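# Set the green wire apart from the other wires

## Task

Put the green wire down flat on the table on its own, with at least a hand's width of clear space between it and each of the other wires. It has to stay that way after the robot lets go, and no wire may be left dangling over the table edge.

## Robot and tools

Robot: two arms, left_arm and right_arm, each with a two-finger gripper and a wrist camera. Scene frame: origin at table-top height, halfway between the arms' nominal bases, roughly 5 to 10 cm in from the near table edge. +x points out over the table, +z up, +y toward left_arm. The arm names do not match image sides. Measured bases: left_arm about (-0.005, +0.324, 0) m, right_arm about (+0.003, -0.270, +0.004) m.

Cameras: cam_head_left, cam_head_right, cam_high, cam_low, cam_left_wrist, cam_right_wrist. All are 896x504 and are returned in that order.

Gripper: fingers point along its own +z and open and close along its own y. end_effector_position is the spot between the pads, about 1 cm behind the fingertips.

execute_actions(actions, cameras): actions is a list of actions. Each action is a table of 1 to 15 rows, one row per 1/30 s control step. If a table has fewer than 15 rows, its last row repeats. Each action takes 0.5 s. A row is one flat list of 14 numbers, each in [-1, 1]. The first 7 are left_arm: dx, dy, dz, rx, ry, rz, opening. The last 7 are the same for right_arm. Both arms are always included.
- dx to rz are offsets, not poses. They are measured from that arm's Hand target as it stood when the action began, along that Hand target's own axes. Every row in an action is measured from that same start, so rows do not add up within an action. Successive actions and calls do add up.
- Scale: 1.0 equals 0.6 m for position or 180 degrees for rotation. rx, ry, rz together form one rotation vector.
- opening is absolute: +1 is fully open (0.093 m), -1 is closed.
- Six zeros re-send an arm's current Hand target. Any number you send is a command, so to keep a gripper as it is, repeat its current opening.
- cameras: a list of names, ["all"], or []. If omitted, an empty actions list returns all cameras and any other call returns none. An unknown name voids the call.

move(target, speed, blend, opening_speed, grip_force, blocking, cameras): drives each gripper in a straight line. target is either one 14-number row laid out as above, or a list of up to 15 such rows used as waypoints. Every row is an offset from the Hand targets at the start, not from the previous waypoint. The whole move is capped at 10 s.
- speed: m/s, 0.002 to 2.9, default 0.25. Turning is limited to twice that value in rad/s. Give one value, or one per waypoint.
- blend: corner rounding in metres. The default 0 stops at each waypoint.
- opening_speed: rate on the -1..+1 scale per second, at least 0.2.
- grip_force: newtons per pad, 10 to 50. Give one value or one per arm. It stays set until changed. Lower forces close slowly.
- blocking=false returns after about 0.5 s while the move keeps going.
Paths do not avoid obstacles or the other arm. Faster moves lag, drift and strike harder. Do not route a path close to an arm's own base, because that can flip its shoulder posture. The result adds a move: line giving the ending (done, off_target, moving, held, fault) and any limits. limits=paced means the pose was clipped; limits=held means steps were withheld.

wait(seconds 0 to 10): lets time pass while each arm holds its last command. stop(): brakes a running move. zoom_image(camera, region [x0, y0, x1, y1]): region is in pixels with the origin at the top-left, at most 504 wide and 504 high, taken from that camera's newest image. read_manual(): licence texts only. finished_scene(scene 1 or 2): ends the scene for good. Make no other call after it in the same reply. Scene 1 is practice and can be skipped, but damage done there still counts.

Reading results: end_effector_position (m) and end_effector_quat_wxyz are in the scene frame. Hand target is your last commanded pose after clipping, and the next offsets count from it. Tool commands lists the current commands. grip_measured runs from +1 (open) to -1 (closed). Pads meet near -0.94, and each millimetre of object width adds about 0.0208. To hold a rigid piece, send a value 0.24 or more below the reading for its width and keep sending it. To release, send a value well above that reading. Joint positions ends with the finger gap in metres. Joint torques include the arm's own weight, and joints 1 to 3 wrap around at ±28 N m. Joint velocities may read within noise. Action calls also list step positions.

Behaviour: orientation commands are clipped to within 40 degrees of the measured orientation at each step. Grippers often stop short or tilt, especially at long reach, so check and correct after each move. A blocked arm keeps pushing until it is commanded back past its gripper.

Avoid: letting any wire fall or hang off the table; dropping or flinging parts; fast impacts and hard pressing; any contact between the two arms or grippers, including closing one gripper on the other's fingers; the bar, plate and low rail near the bases, which stand up to about 3 cm above the table; straining the camera cables; long stretched holds, which heat the motors. A MOTOR HOT warning appears at 75 °C, the arm folds up at 90 °C and it collapses at 100 °C.

Each tool is called after ">>>" as a command line: name --argument value for each argument, lists and objects as JSON in quotes; but a table of rows of numbers goes row by row, as --pt "numbers of a row", without its own name.

## Session

>>> execute_actions --actions '[]'

Scene clock: 0.00 s.
left_arm: end_effector_position=(+0.3753, +0.3324, +0.3974) grip_measured=+1.000 end_effector_quat_wxyz=(+0.703, -0.007, +0.712, -0.007) | right_arm: end_effector_position=(+0.2997, +0.0360, +0.2659) grip_measured=-0.921 end_effector_quat_wxyz=(-0.442, +0.541, -0.550, -0.458)
Joint positions: left_arm=[0 1.047 1.047 0 0 0 0.093] | right_arm=[0.47 1.503 1.099 -0.007 -1.086 -0.382 0.001]
Joint velocities: within noise
Joint torques (N m): no reading
Heat: left arm: 31 °C; right arm: 30 °C.
Hand target: left_arm +0.3718, +0.3322, +0.4143; +0.720, -0.006, +0.694, -0.008 | right_arm +0.2982, +0.0361, +0.2797; -0.456, +0.546, -0.535, -0.455
Tool commands: left_gripper/opening=+1.0 right_gripper/opening=-0.926487

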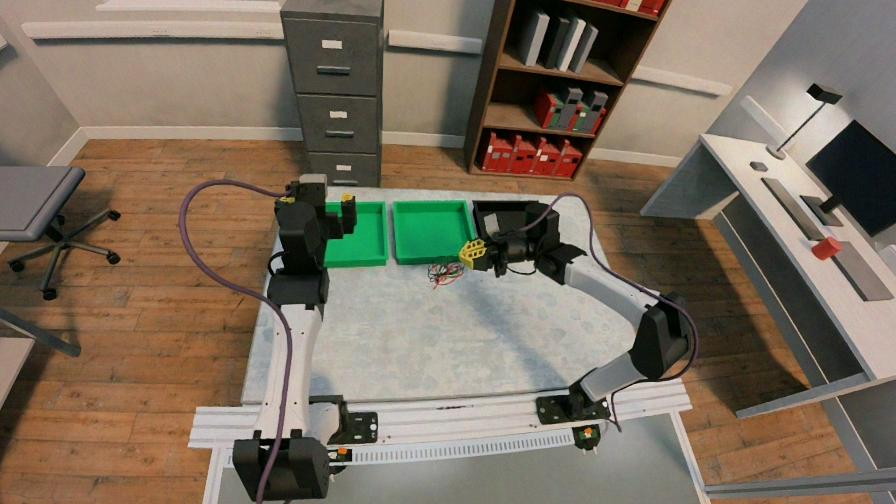

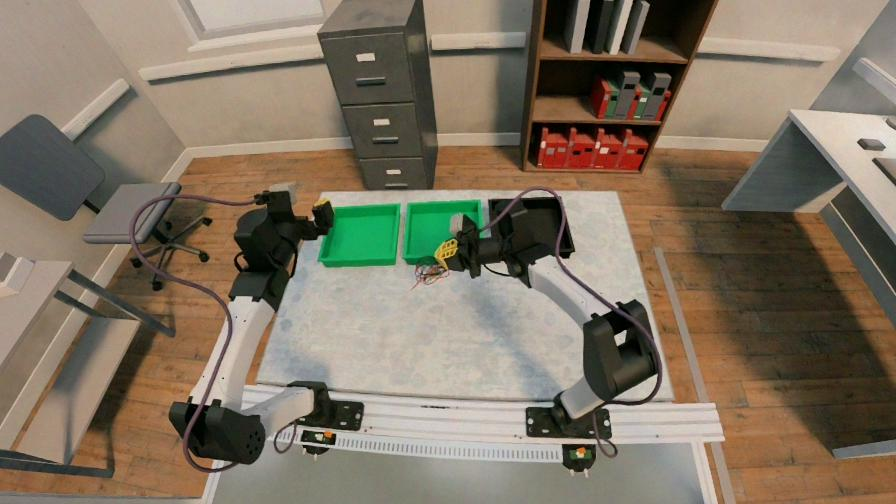

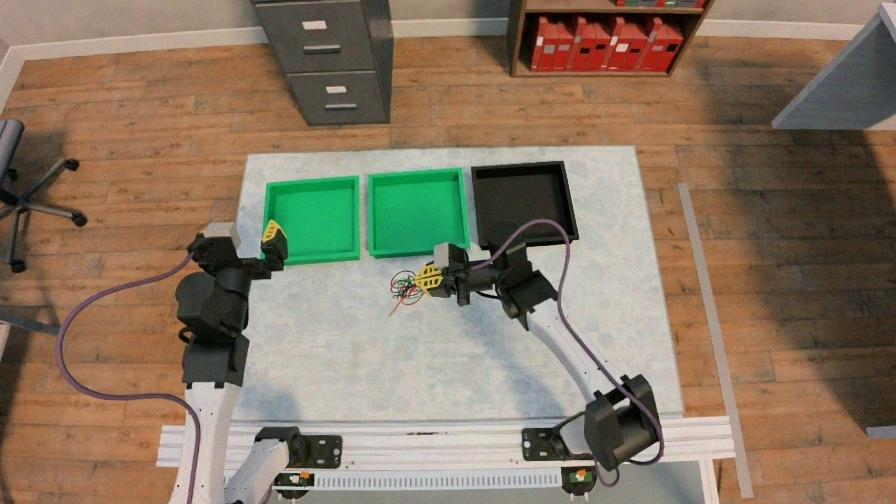

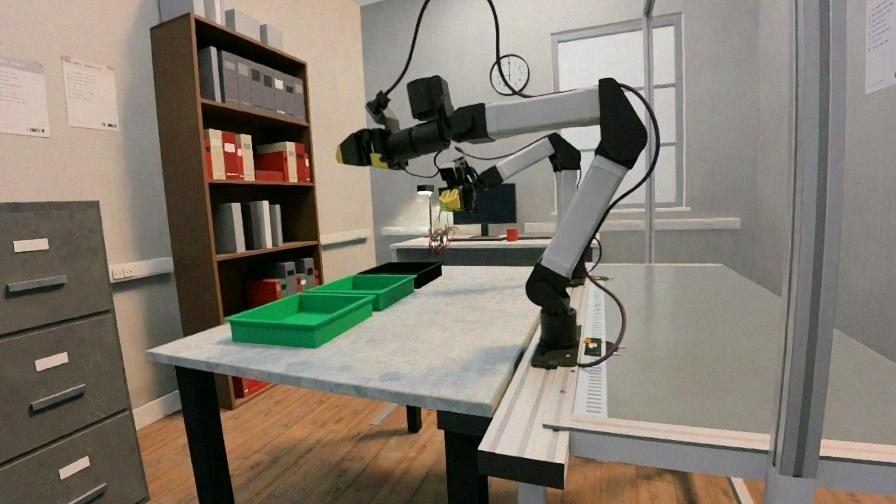

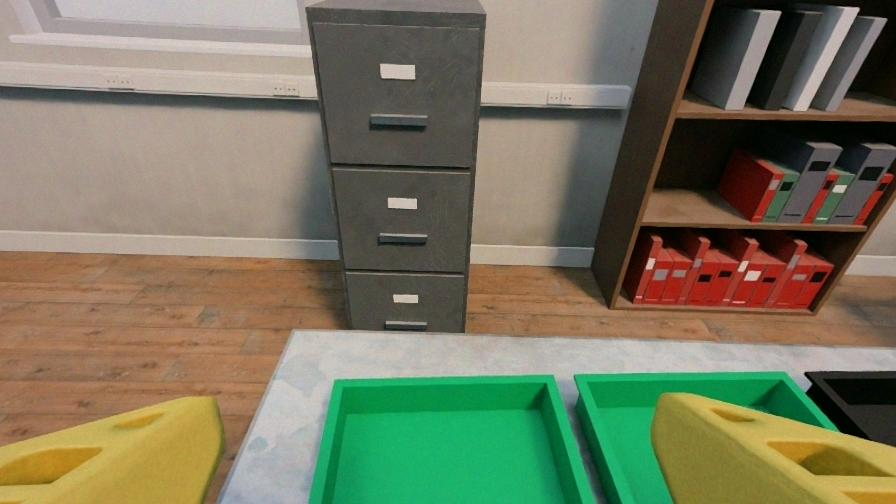

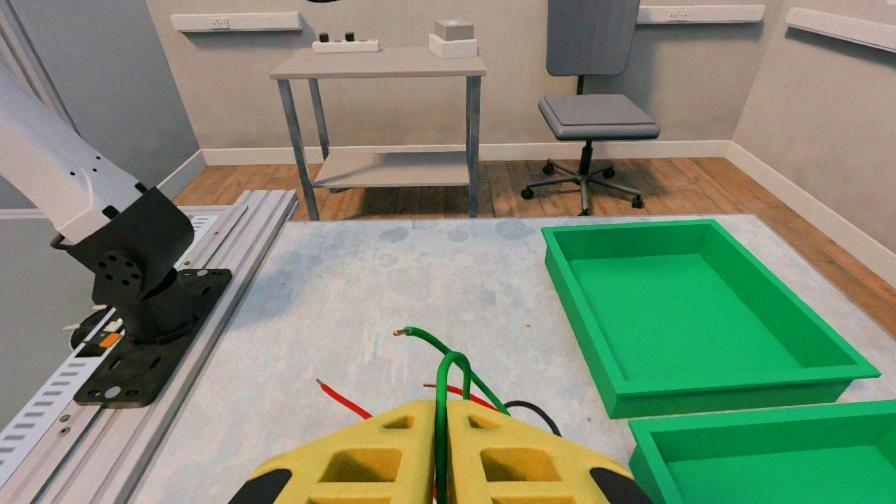

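>>> move --target '[0.3403,-0.214,-0.1316,0.499,0.014,-0.004,-0.5,0,0,0,0,0,0,-0.926487]' --speed 0.4 --cameras '["cam_left_wrist", "cam_right_wrist", "cam_high"]'

Scene clock: 5.27 s.
left_arm: end_effector_position=(+0.3048, +0.2028, +0.2099) grip_measured=-0.499 end_effector_quat_wxyz=(+0.534, +0.449, +0.540, -0.471) | right_arm: end_effector_position=(+0.2997, +0.0360, +0.2659) grip_measured=-0.921 end_effector_quat_wxyz=(-0.442, +0.541, -0.550, -0.458)
Joint positions: left_arm=[0.143 1.516 0.677 0.52 1.558 0.304 0.021] | right_arm=[0.47 1.503 1.099 -0.007 -1.086 -0.382 0.001]
Joint torques (N m): left_arm=[-0.57 -4.42 5.96 1.43 0.47 0.32] | right_arm=[-0.25 -7.41 10.13 1.77 -0.32 0.06]
Heat: left arm: 31 °C; right arm: 32 °C.
Hand target: left_arm +0.2999, +0.1998, +0.2102; +0.500, +0.500, +0.500, -0.500 | right_arm +0.2982, +0.0361, +0.2797; -0.456, +0.546, -0.535, -0.455
Off the commanded pose: left_arm 0.006 m, 9 deg | right_arm 0.014 m, 2 deg.
joint sent to its limit (left arm) — joint 5 (wrist yaw), upper limit. The joint targets are off in orientation, not in position.
move: off_target (left_arm, right_arm)
Images, in order (width x height): cam_high 896x504, cam_left_wrist 896x504, cam_right_wrist 896x504.

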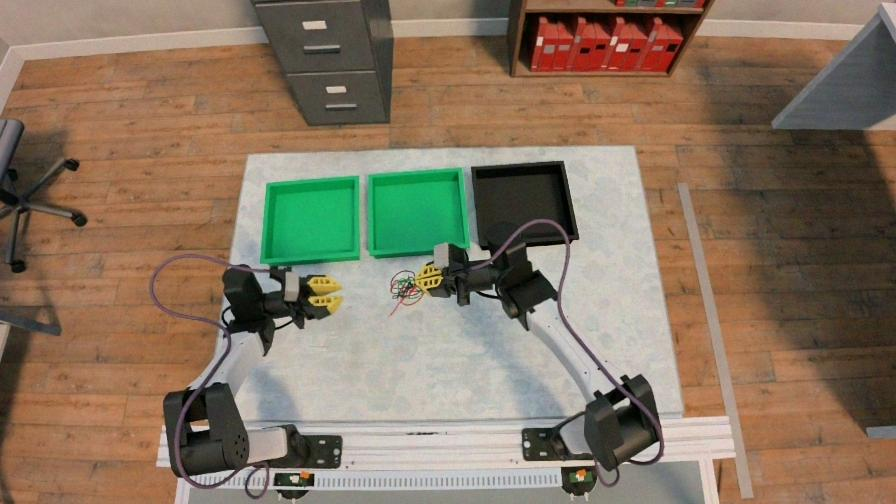

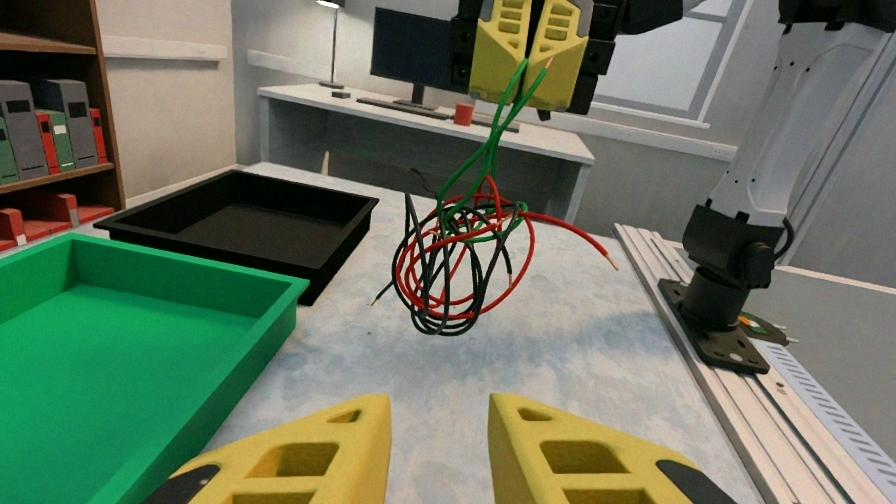

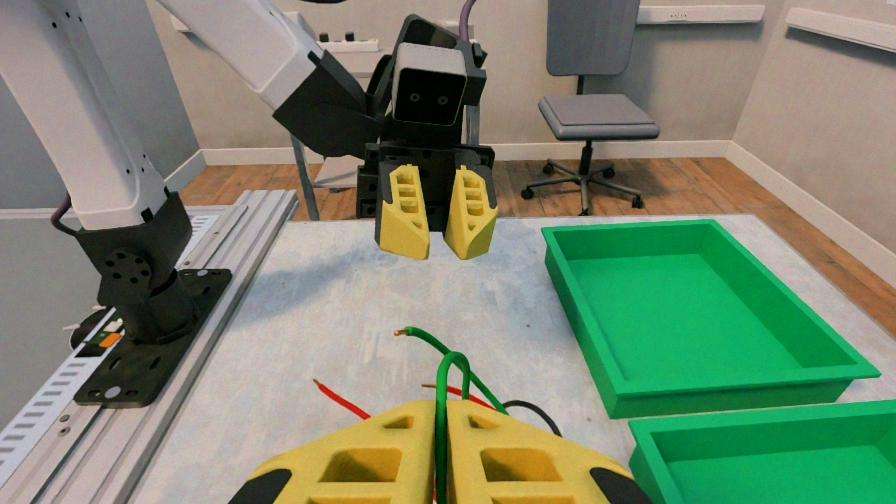

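>>> zoom_image --camera "cam_left_wrist" --region '[350, 30, 640, 350]'

>>> zoom_image --camera "cam_left_wrist" --region '[380, 150, 560, 350]'

>>> zoom_image --camera "cam_right_wrist" --region '[300, 310, 600, 470]'

Scaled by 1.575 from the camera's 896x504 image, which has a finer 1280x720 frame.

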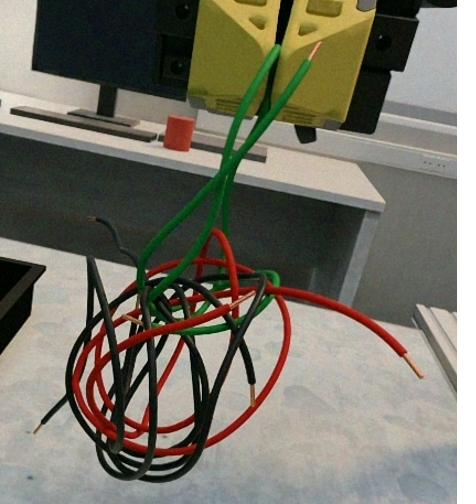

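Scaled by 2.520 from the camera's 896x504 image, which has a finer 1280x720 frame.

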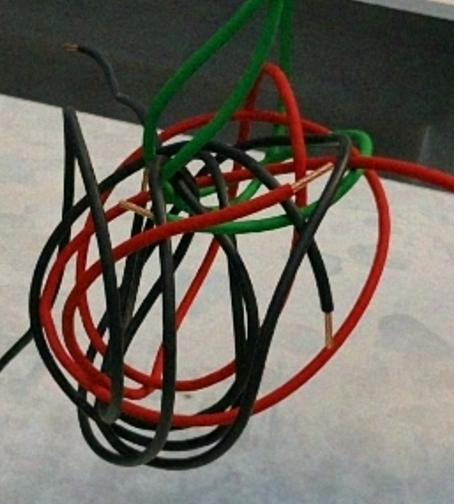

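Scaled by 1.680 from the camera's 896x504 image, which has a finer 1280x720 frame.

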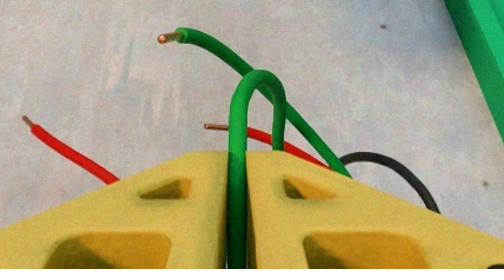

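>>> zoom_image --camera "cam_left_wrist" --region '[425, 165, 545, 255]'

>>> zoom_image --camera "cam_left_wrist" --region '[430, 50, 570, 190]'

Scaled by 4.200 from the camera's 896x504 image, which has a finer 1280x720 frame.

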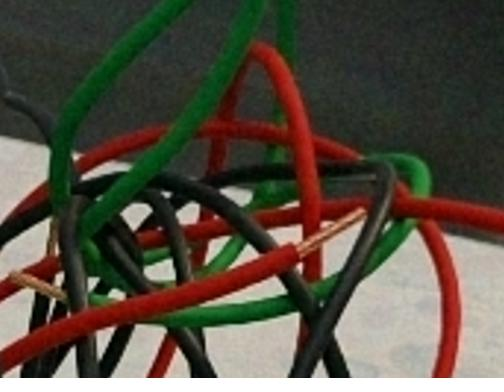

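Scaled by 3.600 from the camera's 896x504 image, which has a finer 1280x720 frame.

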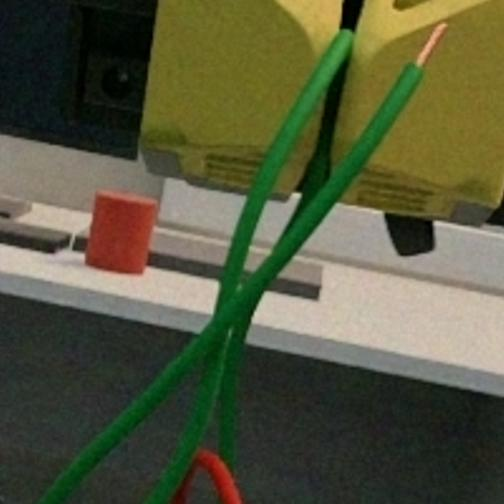

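>>> move --pt "0 0 0 0 0 0 -0.5 0.1523 0.0345 0.0942 0 0 0 -0.926487" --pt "0 0 0 0 0 0 -0.5 0.3198 0.0373 0.0045 0 0 0 -0.926487" --speed 0.15 --blend 0.01 --cameras '["cam_left_wrist", "cam_high"]'

Scene clock: 18.70 s.
left_arm: end_effector_position=(+0.3048, +0.2028, +0.2099) grip_measured=-0.499 end_effector_quat_wxyz=(+0.535, +0.449, +0.540, -0.470) | right_arm: end_effector_position=(+0.2790, +0.0065, +0.0904) grip_measured=-0.921 end_effector_quat_wxyz=(-0.447, +0.540, -0.548, -0.456)
Joint positions: left_arm=[0.143 1.516 0.677 0.52 1.558 0.307 0.021] | right_arm=[0.403 1.816 0.606 0.758 -1.142 -0.439 0.001]
Joint torques (N m): left_arm=[-0.58 -4.45 6.01 1.39 0.47 0.32] | right_arm=[-0.68 -5.03 5.76 2.05 -0.47 -0.11]
Heat: left arm: 32 °C; right arm: 34 °C.
Hand target: left_arm +0.2999, +0.1998, +0.2102; +0.500, +0.500, +0.500, -0.500 | right_arm +0.2784, +0.0061, +0.0899; -0.456, +0.546, -0.535, -0.455
Off the commanded pose: left_arm 0.006 m, 9 deg | right_arm 0.001 m, 2 deg.
joint sent to its limit (left arm) — joint 5 (wrist yaw), upper limit. The joint targets are off in orientation, not in position.
move: off_target (left_arm)
Images, in order (width x height): cam_high 896x504, cam_left_wrist 896x504.

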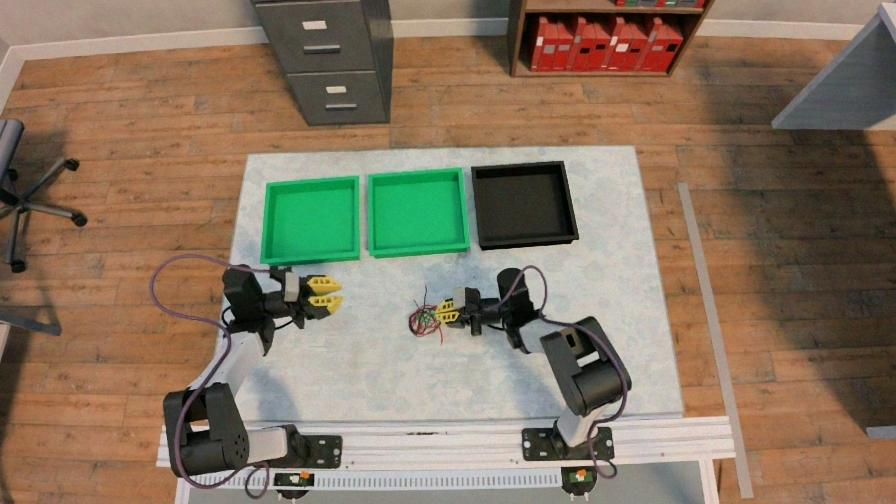

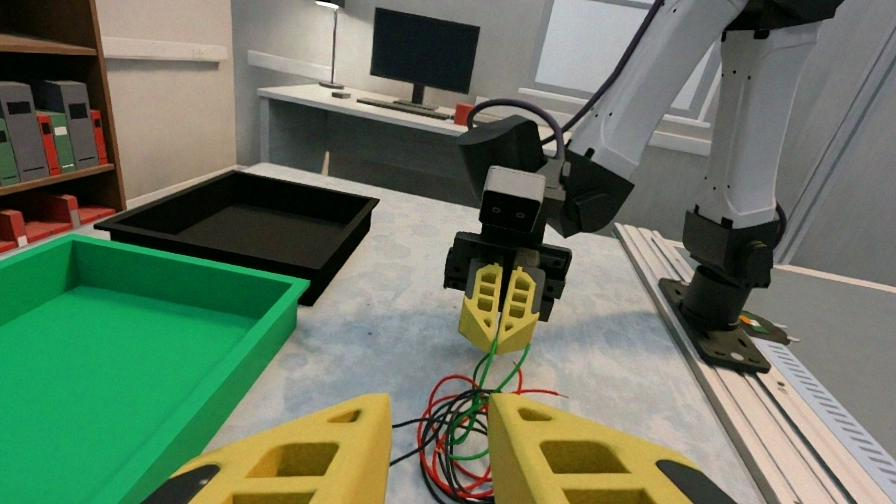

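>>> move --target '[-0.0167,-0.05,0.15,-0.2206,0.4639,-0.2206,-0.5,0,0,0,0,0,0,-0.926487]' --speed 0.45 --cameras '["cam_left_wrist", "cam_right_wrist"]'

Scene clock: 24.23 s.
left_arm: end_effector_position=(+0.2783, +0.1046, +0.2119) grip_measured=-0.499 end_effector_quat_wxyz=(+0.070, +0.337, +0.938, -0.028) | right_arm: end_effector_position=(+0.2791, +0.0066, +0.0907) grip_measured=-0.921 end_effector_quat_wxyz=(-0.447, +0.541, -0.548, -0.456)
Joint positions: left_arm=[-0.681 1.818 1.905 -1.51 -0.015 0.011 0.021] | right_arm=[0.403 1.816 0.606 0.76 -1.142 -0.439 0.001]
Joint torques (N m): left_arm=[-0.43 -6.5 9.85 -0.18 -0.09 -0.06] | right_arm=[-0.66 -5.03 5.81 2.03 -0.49 -0.08]
Heat: left arm: 33 °C; right arm: 34 °C.
Hand target: left_arm +0.2700, +0.1098, +0.2201; +0.000, +0.334, +0.942, +0.000 | right_arm +0.2784, +0.0061, +0.0898; -0.456, +0.546, -0.535, -0.455
Off the commanded pose: left_arm 0.013 m, 9 deg | right_arm 0.001 m, 2 deg.
joint sent to its limit (left arm) — joint 4 (wrist pitch), lower limit. The joint targets are off in orientation, not in position.
move: off_target (left_arm)
Images, in order (width x height): cam_left_wrist 896x504, cam_right_wrist 896x504.

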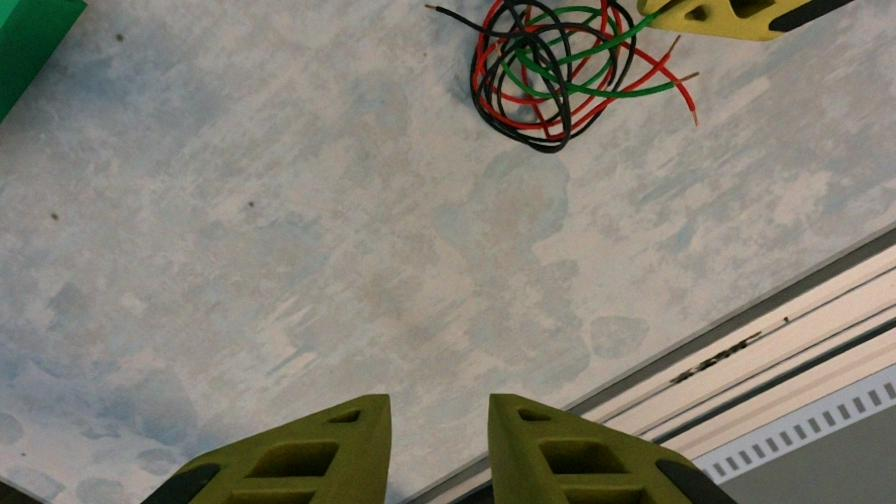

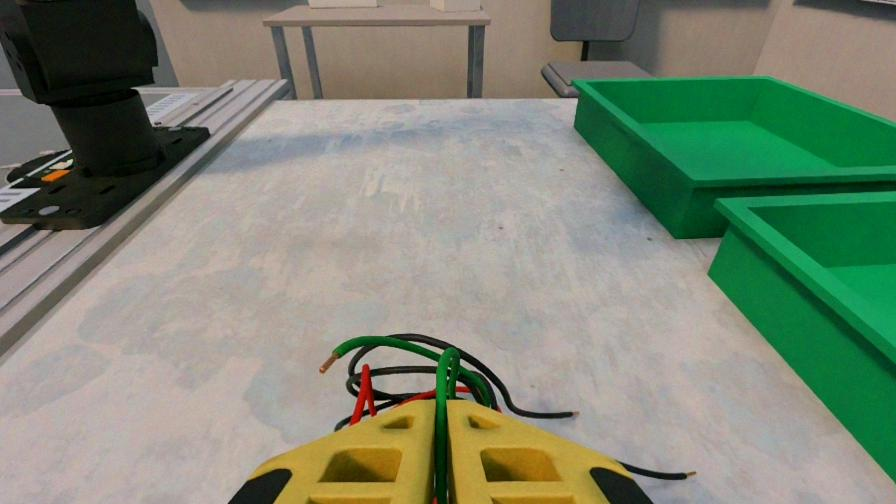

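>>> zoom_image --camera "cam_left_wrist" --region '[410, 0, 730, 170]'

>>> zoom_image --camera "cam_left_wrist" --region '[470, 0, 610, 160]'

>>> zoom_image --camera "cam_left_wrist" --region '[560, 0, 710, 140]'

Scaled by 1.575 from the camera's 896x504 image, which has a finer 1280x720 frame.

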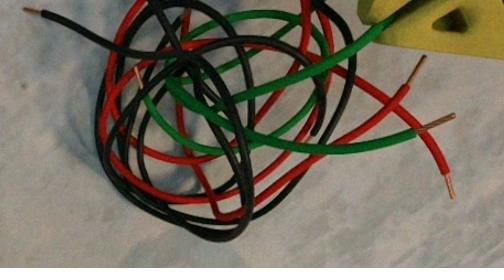

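Scaled by 3.150 from the camera's 896x504 image, which has a finer 1280x720 frame.

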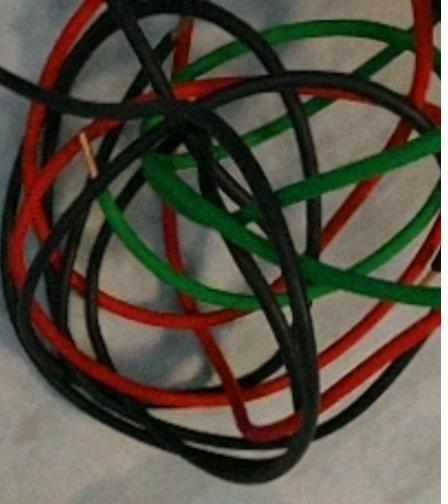

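Scaled by 3.360 from the camera's 896x504 image, which has a finer 1280x720 frame.

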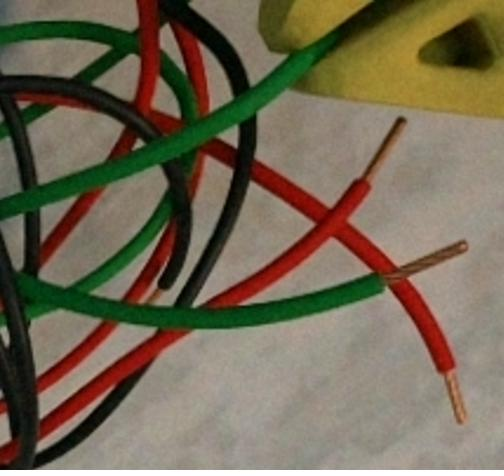

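>>> move --target '[-0.0123,-0.1076,0.15,0,-0.1667,0,-0.5,0,0,0,0,0,0,-0.926487]' --speed 0.25 --cameras '["cam_left_wrist"]'

Scene clock: 37.60 s.
left_arm: end_effector_position=(+0.2361, +0.0561, +0.1245) grip_measured=-0.499 end_effector_quat_wxyz=(+0.231, +0.329, +0.912, -0.082) | right_arm: end_effector_position=(+0.2791, +0.0066, +0.0908) grip_measured=-0.921 end_effector_quat_wxyz=(-0.448, +0.541, -0.548, -0.456)
Joint positions: left_arm=[-0.903 1.5 1.097 -0.691 -0.121 -0.175 0.021] | right_arm=[0.403 1.816 0.606 0.76 -1.142 -0.439 0.001]
Joint torques (N m): left_arm=[-0.59 -6.68 6.19 1.34 -0.22 -0.06] | right_arm=[-0.69 -5.12 5.78 2.01 -0.43 -0.08]
Heat: left arm: 34 °C; right arm: 34 °C.
Hand target: left_arm +0.2350, +0.0551, +0.1302; +0.244, +0.323, +0.910, -0.086 | right_arm +0.2784, +0.0061, +0.0898; -0.456, +0.546, -0.535, -0.455
Off the commanded pose: left_arm 0.006 m, 2 deg | right_arm 0.001 m, 2 deg.
move: done
Images, in order (width x height): cam_left_wrist 896x504.

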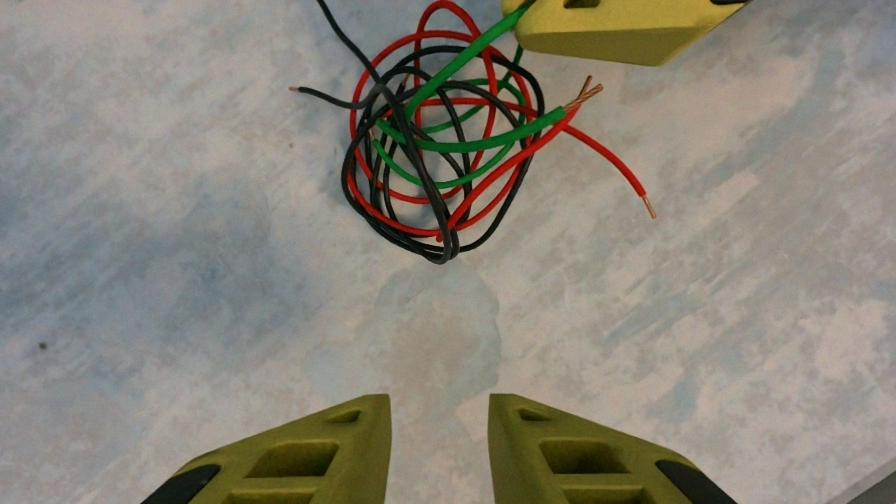

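>>> zoom_image --camera "cam_left_wrist" --region '[330, 30, 590, 270]'

>>> zoom_image --camera "cam_left_wrist" --region '[340, 60, 460, 180]'

>>> zoom_image --camera "cam_left_wrist" --region '[430, 30, 570, 200]'

Scaled by 1.938 from the camera's 896x504 image, which has a finer 1280x720 frame.

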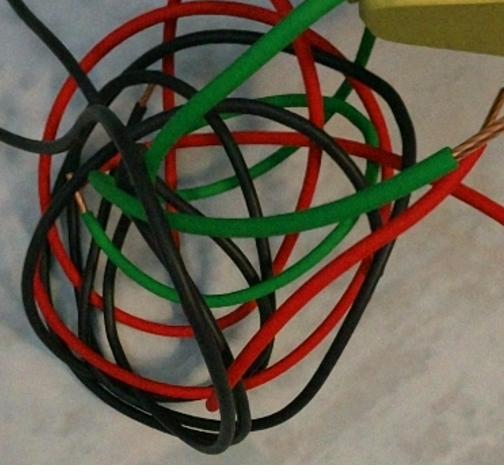

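Scaled by 4.200 from the camera's 896x504 image, which has a finer 1280x720 frame.

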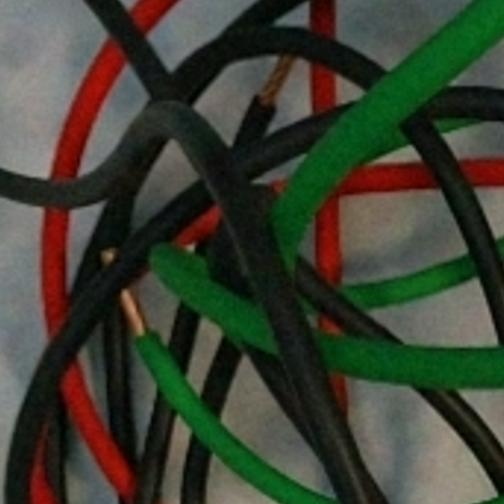

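Scaled by 2.965 from the camera's 896x504 image, which has a finer 1280x720 frame.

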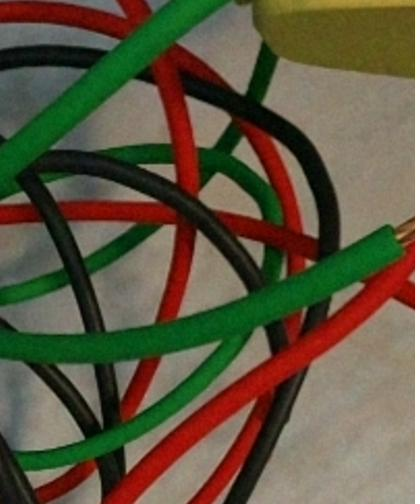

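>>> move --pt "0 0 0 0 0 0 -0.5 0.0635 0.001 -0.006 0 0 0 -0.926487" --pt "0 0 0 0 0 0 -0.5 0.0635 0.001 -0.006 0 0 0 -0.7" --pt "0 0 0 0 0 0 -0.5 0.0635 0.001 -0.2 0 0 0 -0.7" --speed 0.15 --cameras '["cam_left_wrist"]'

Scene clock: 48.57 s.
left_arm: end_effector_position=(+0.2362, +0.0560, +0.1246) grip_measured=-0.499 end_effector_quat_wxyz=(+0.231, +0.329, +0.912, -0.082) | right_arm: end_effector_position=(+0.2763, -0.1193, +0.0695) grip_measured=-0.702 end_effector_quat_wxyz=(-0.451, +0.551, -0.541, -0.447)
Joint positions: left_arm=[-0.903 1.5 1.097 -0.69 -0.121 -0.175 0.021] | right_arm=[-0.039 1.933 0.898 -0.804 -1.374 -1.898 0.012]
Joint torques (N m): left_arm=[-0.59 -6.68 6.17 1.33 -0.2 -0.06] | right_arm=[-0.27 -5.49 7.23 -0.4 -0.9 -0.14]
Heat: left arm: 34 °C; right arm: 35 °C.
Hand target: left_arm +0.2350, +0.0550, +0.1302; +0.244, +0.323, +0.910, -0.087 | right_arm +0.2793, -0.1186, +0.0727; -0.456, +0.546, -0.535, -0.455
Off the commanded pose: left_arm 0.006 m, 2 deg | right_arm 0.004 m, 1 deg.
move: done
Images, in order (width x height): cam_left_wrist 896x504.

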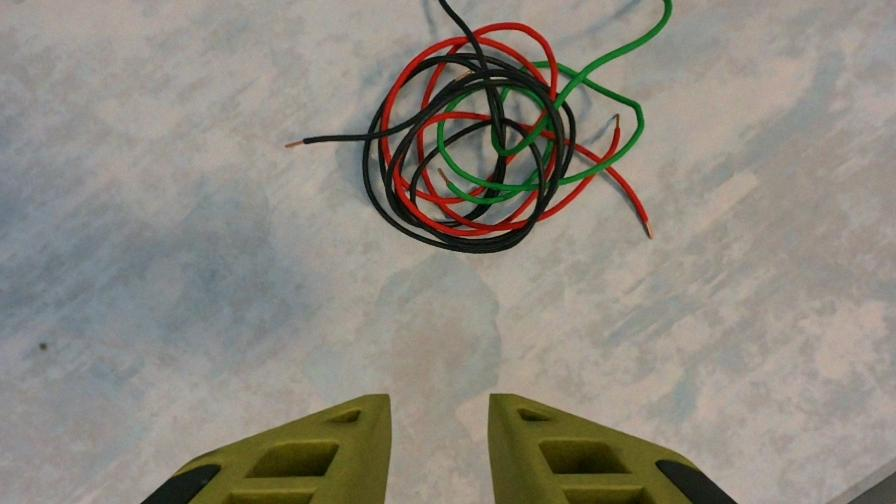

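>>> zoom_image --camera "cam_left_wrist" --region '[350, 0, 690, 260]'

>>> zoom_image --camera "cam_left_wrist" --region '[420, 50, 560, 220]'

>>> zoom_image --camera "cam_left_wrist" --region '[520, 0, 690, 200]'

Scaled by 1.482 from the camera's 896x504 image, which has a finer 1280x720 frame.

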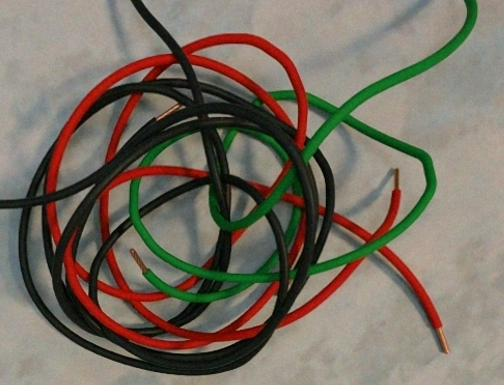

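Scaled by 2.965 from the camera's 896x504 image, which has a finer 1280x720 frame.

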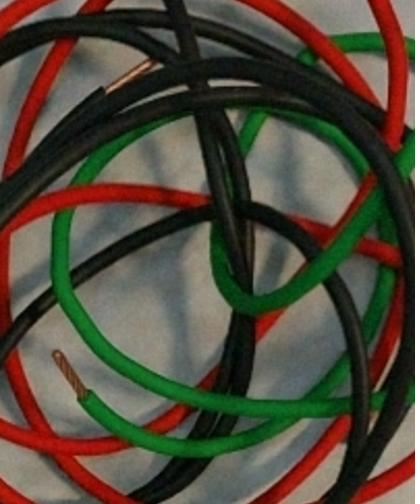

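Scaled by 2.520 from the camera's 896x504 image, which has a finer 1280x720 frame.

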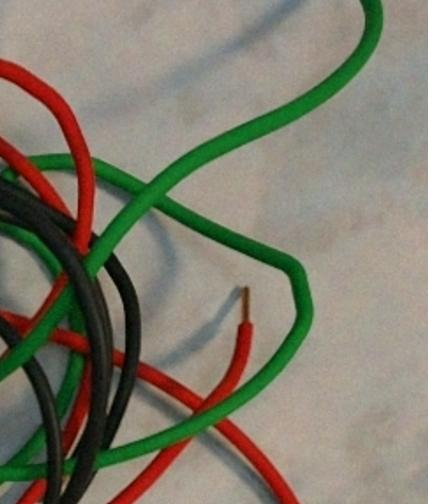

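>>> zoom_image --camera "cam_left_wrist" --region '[430, 150, 510, 220]'

>>> zoom_image --camera "cam_left_wrist" --region '[500, 130, 590, 210]'

>>> zoom_image --camera "cam_left_wrist" --region '[470, 60, 570, 160]'

Scaled by 6.300 from the camera's 896x504 image, which has a finer 1280x720 frame.

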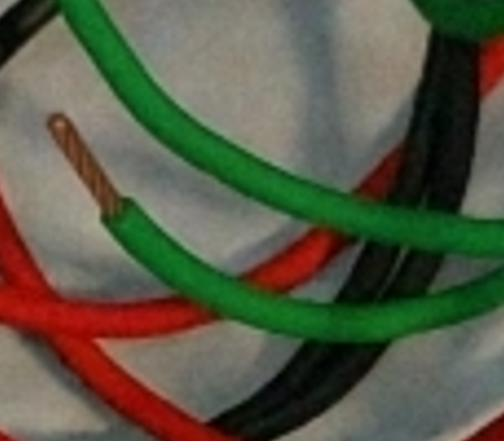

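Scaled by 5.600 from the camera's 896x504 image, which has a finer 1280x720 frame.

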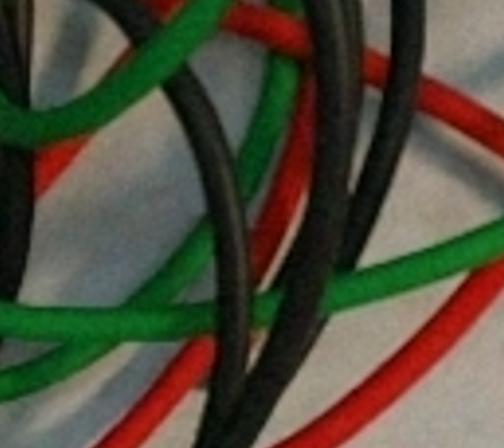

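Scaled by 5.040 from the camera's 896x504 image, which has a finer 1280x720 frame.

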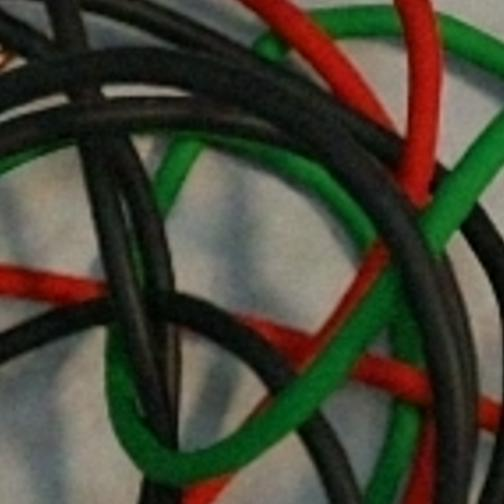

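>>> move --target '[0,0,0,0,0,0,-0.5,-0.1302,0.018,0.094,0.255,0.3928,0.3079,-0.7]' --speed 0.4 --cameras '["cam_right_wrist"]'

Scene clock: 64.63 s.
left_arm: end_effector_position=(+0.2362, +0.0560, +0.1246) grip_measured=-0.499 end_effector_quat_wxyz=(+0.231, +0.329, +0.912, -0.082) | right_arm: end_effector_position=(+0.2657, -0.0522, +0.1368) grip_measured=-0.702 end_effector_quat_wxyz=(+0.000, -0.210, +0.978, +0.004)
Joint positions: left_arm=[-0.903 1.5 1.097 -0.69 -0.121 -0.175 0.021] | right_arm=[0.726 1.784 1.603 -1.353 0.016 0.285 0.012]
Joint torques (N m): left_arm=[-0.61 -6.68 6.17 1.34 -0.2 -0.07] | right_arm=[0.13 -6.23 10.45 0.18 0.1 0.24]
Heat: left arm: 34 °C; right arm: 35 °C.
Hand target: left_arm +0.2350, +0.0550, +0.1302; +0.244, +0.323, +0.910, -0.087 | right_arm +0.2670, -0.0500, +0.1399; +0.000, -0.207, +0.978, +0.000
Off the commanded pose: left_arm 0.006 m, 2 deg | right_arm 0.004 m, 1 deg.
move: done
Images, in order (width x height): cam_right_wrist 896x504.

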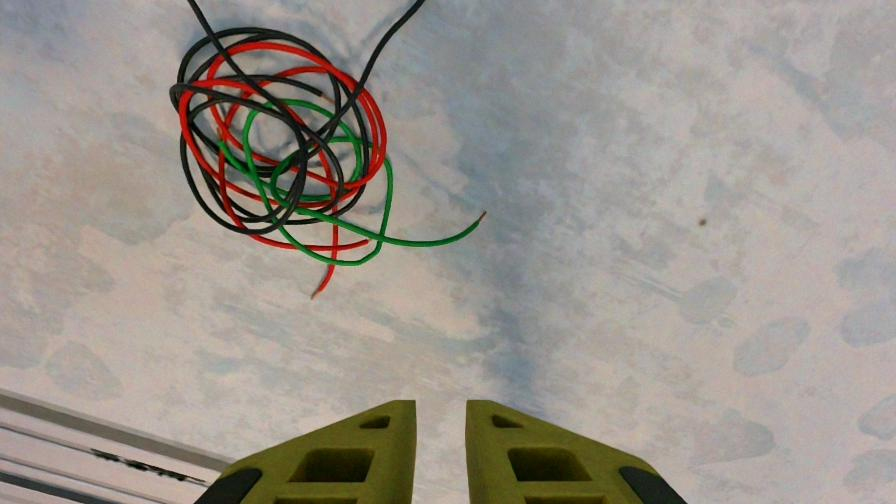

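>>> execute_actions --actions '[]' --cameras '["cam_right_wrist", "cam_left_wrist", "cam_head_right"]'

>>> zoom_image --camera "cam_right_wrist" --region '[160, 0, 500, 320]'

Scene clock: 70.00 s.
left_arm: end_effector_position=(+0.2362, +0.0560, +0.1246) grip_measured=-0.499 end_effector_quat_wxyz=(+0.231, +0.329, +0.912, -0.082) | right_arm: end_effector_position=(+0.2656, -0.0523, +0.1368) grip_measured=-0.702 end_effector_quat_wxyz=(+0.000, -0.210, +0.978, +0.004)
Joint positions: left_arm=[-0.903 1.5 1.097 -0.69 -0.121 -0.175 0.021] | right_arm=[0.726 1.784 1.603 -1.353 0.016 0.285 0.012]
Joint velocities: within noise
Joint torques (N m): left_arm=[-0.59 -6.67 6.19 1.33 -0.2 -0.07] | right_arm=[0.13 -6.31 10.55 0.14 0.11 0.21]
Heat: left arm: 34 °C; right arm: 35 °C.
Hand target: left_arm +0.2350, +0.0550, +0.1302; +0.244, +0.323, +0.910, -0.087 | right_arm +0.2670, -0.0500, +0.1399; +0.000, -0.207, +0.978, +0.000
Tool commands: left_gripper/opening=-0.5 right_gripper/opening=-0.7
Off the commanded pose: left_arm 0.006 m, 2 deg | right_arm 0.004 m, 1 deg.
Images, in order (width x height): cam_head_right 896x504, cam_left_wrist 896x504, cam_right_wrist 896x504.

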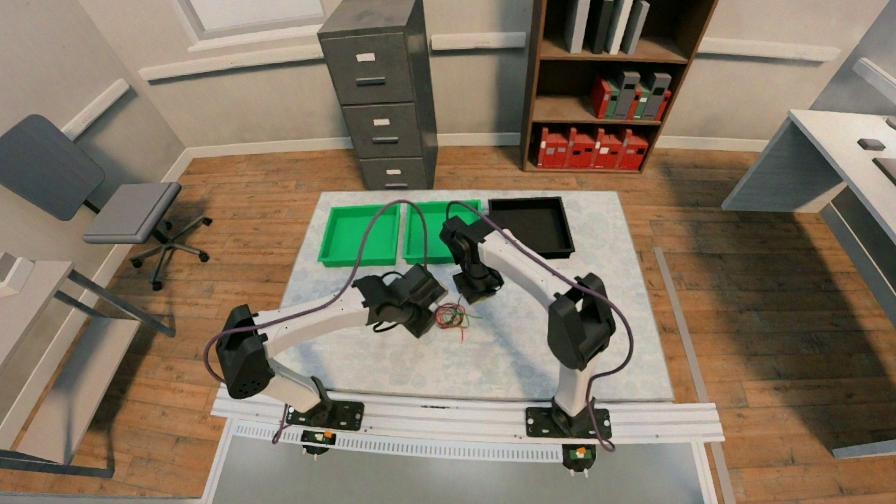

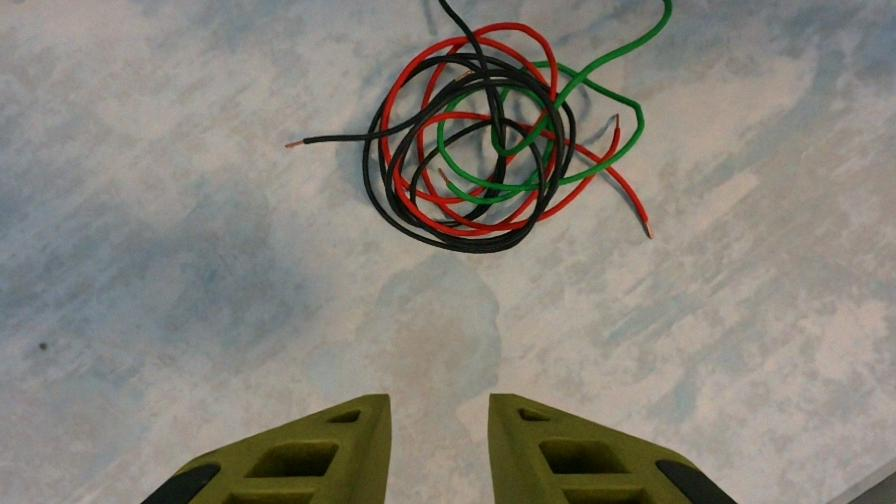

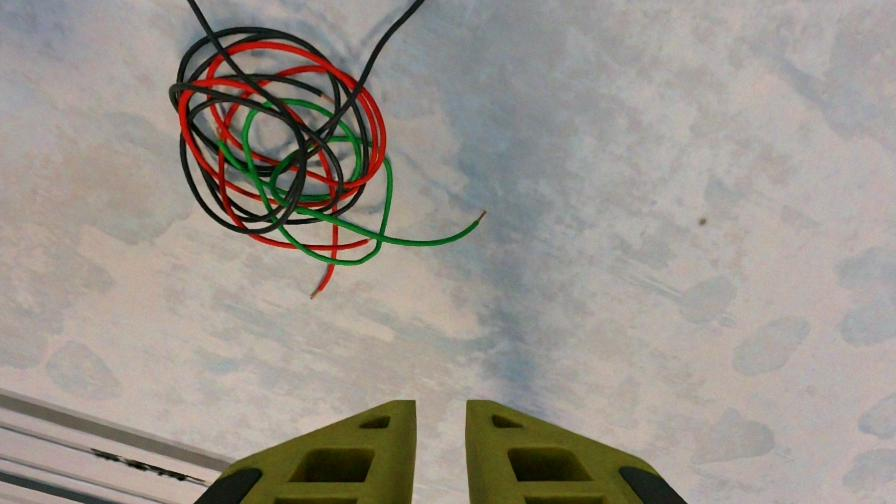

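Scaled by 1.482 from the camera's 896x504 image, which has a finer 1280x720 frame.

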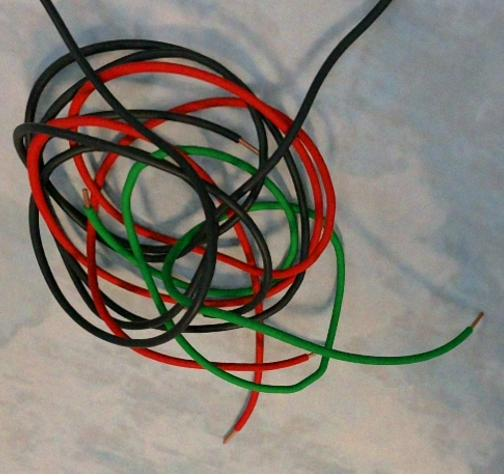

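>>> zoom_image --camera "cam_right_wrist" --region '[210, 80, 400, 270]'

>>> zoom_image --camera "cam_left_wrist" --region '[400, 40, 670, 250]'

Scaled by 2.653 from the camera's 896x504 image, which has a finer 1280x720 frame.

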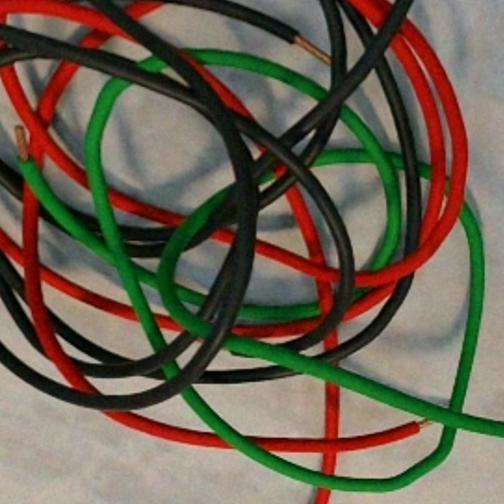

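Scaled by 1.867 from the camera's 896x504 image, which has a finer 1280x720 frame.

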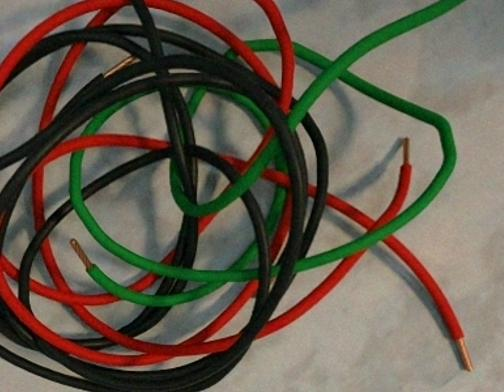

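>>> move --target '[0, 0.1167, 0, 0, 0, 0, -0.5, -0.0216, 0.0488, 0.0917, 0, 0, 0.061, -0.7]' --speed 0.2 --cameras '["cam_right_wrist", "cam_left_wrist"]'

Scene clock: 87.63 s.
left_arm: end_effector_position=(+0.2790, +0.1092, +0.1246) grip_measured=-0.499 end_effector_quat_wxyz=(+0.232, +0.318, +0.916, -0.080) | right_arm: end_effector_position=(+0.2653, -0.0219, +0.0877) grip_measured=-0.702 end_effector_quat_wxyz=(-0.006, -0.116, +0.993, +0.000)
Joint positions: left_arm=[-0.666 1.467 1.071 -0.682 -0.02 0.013 0.021] | right_arm=[0.788 1.887 1.541 -1.203 0.017 0.539 0.012]
Joint torques (N m): left_arm=[0.61 -6.5 6.28 1.36 0.12 0.26] | right_arm=[0.34 -7.58 7.61 0.55 0.12 0.23]
Heat: left arm: 34 °C; right arm: 35 °C.
Hand target: left_arm +0.2791, +0.1094, +0.1302; +0.244, +0.323, +0.910, -0.087 | right_arm +0.2670, -0.0178, +0.0850; +0.001, -0.113, +0.994, +0.000
Off the commanded pose: left_arm 0.006 m, 2 deg | right_arm 0.005 m, 1 deg.
move: done
Images, in order (width x height): cam_left_wrist 896x504, cam_right_wrist 896x504.

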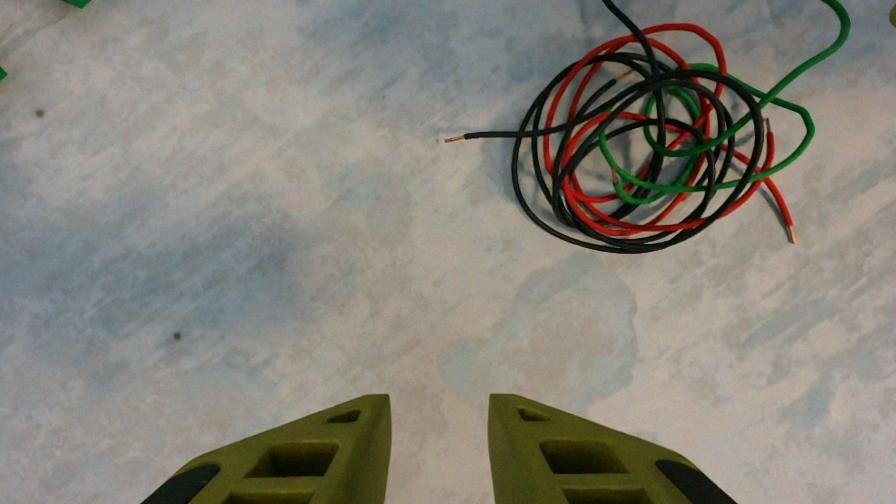

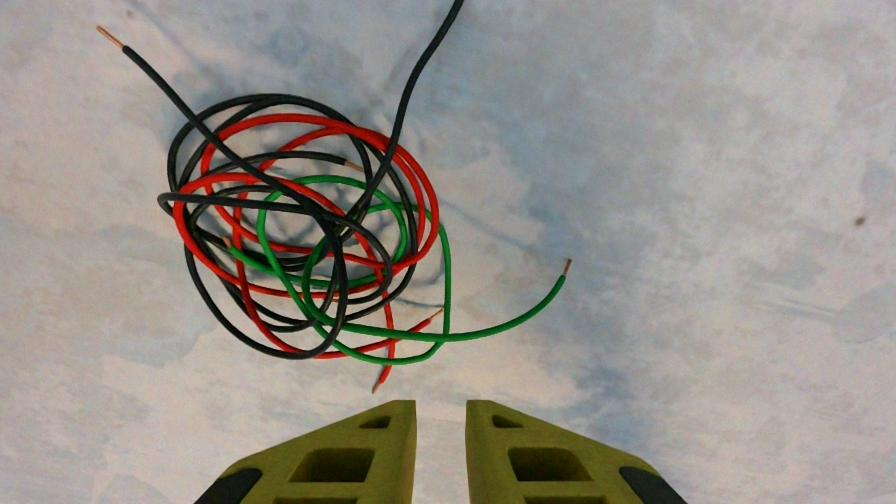

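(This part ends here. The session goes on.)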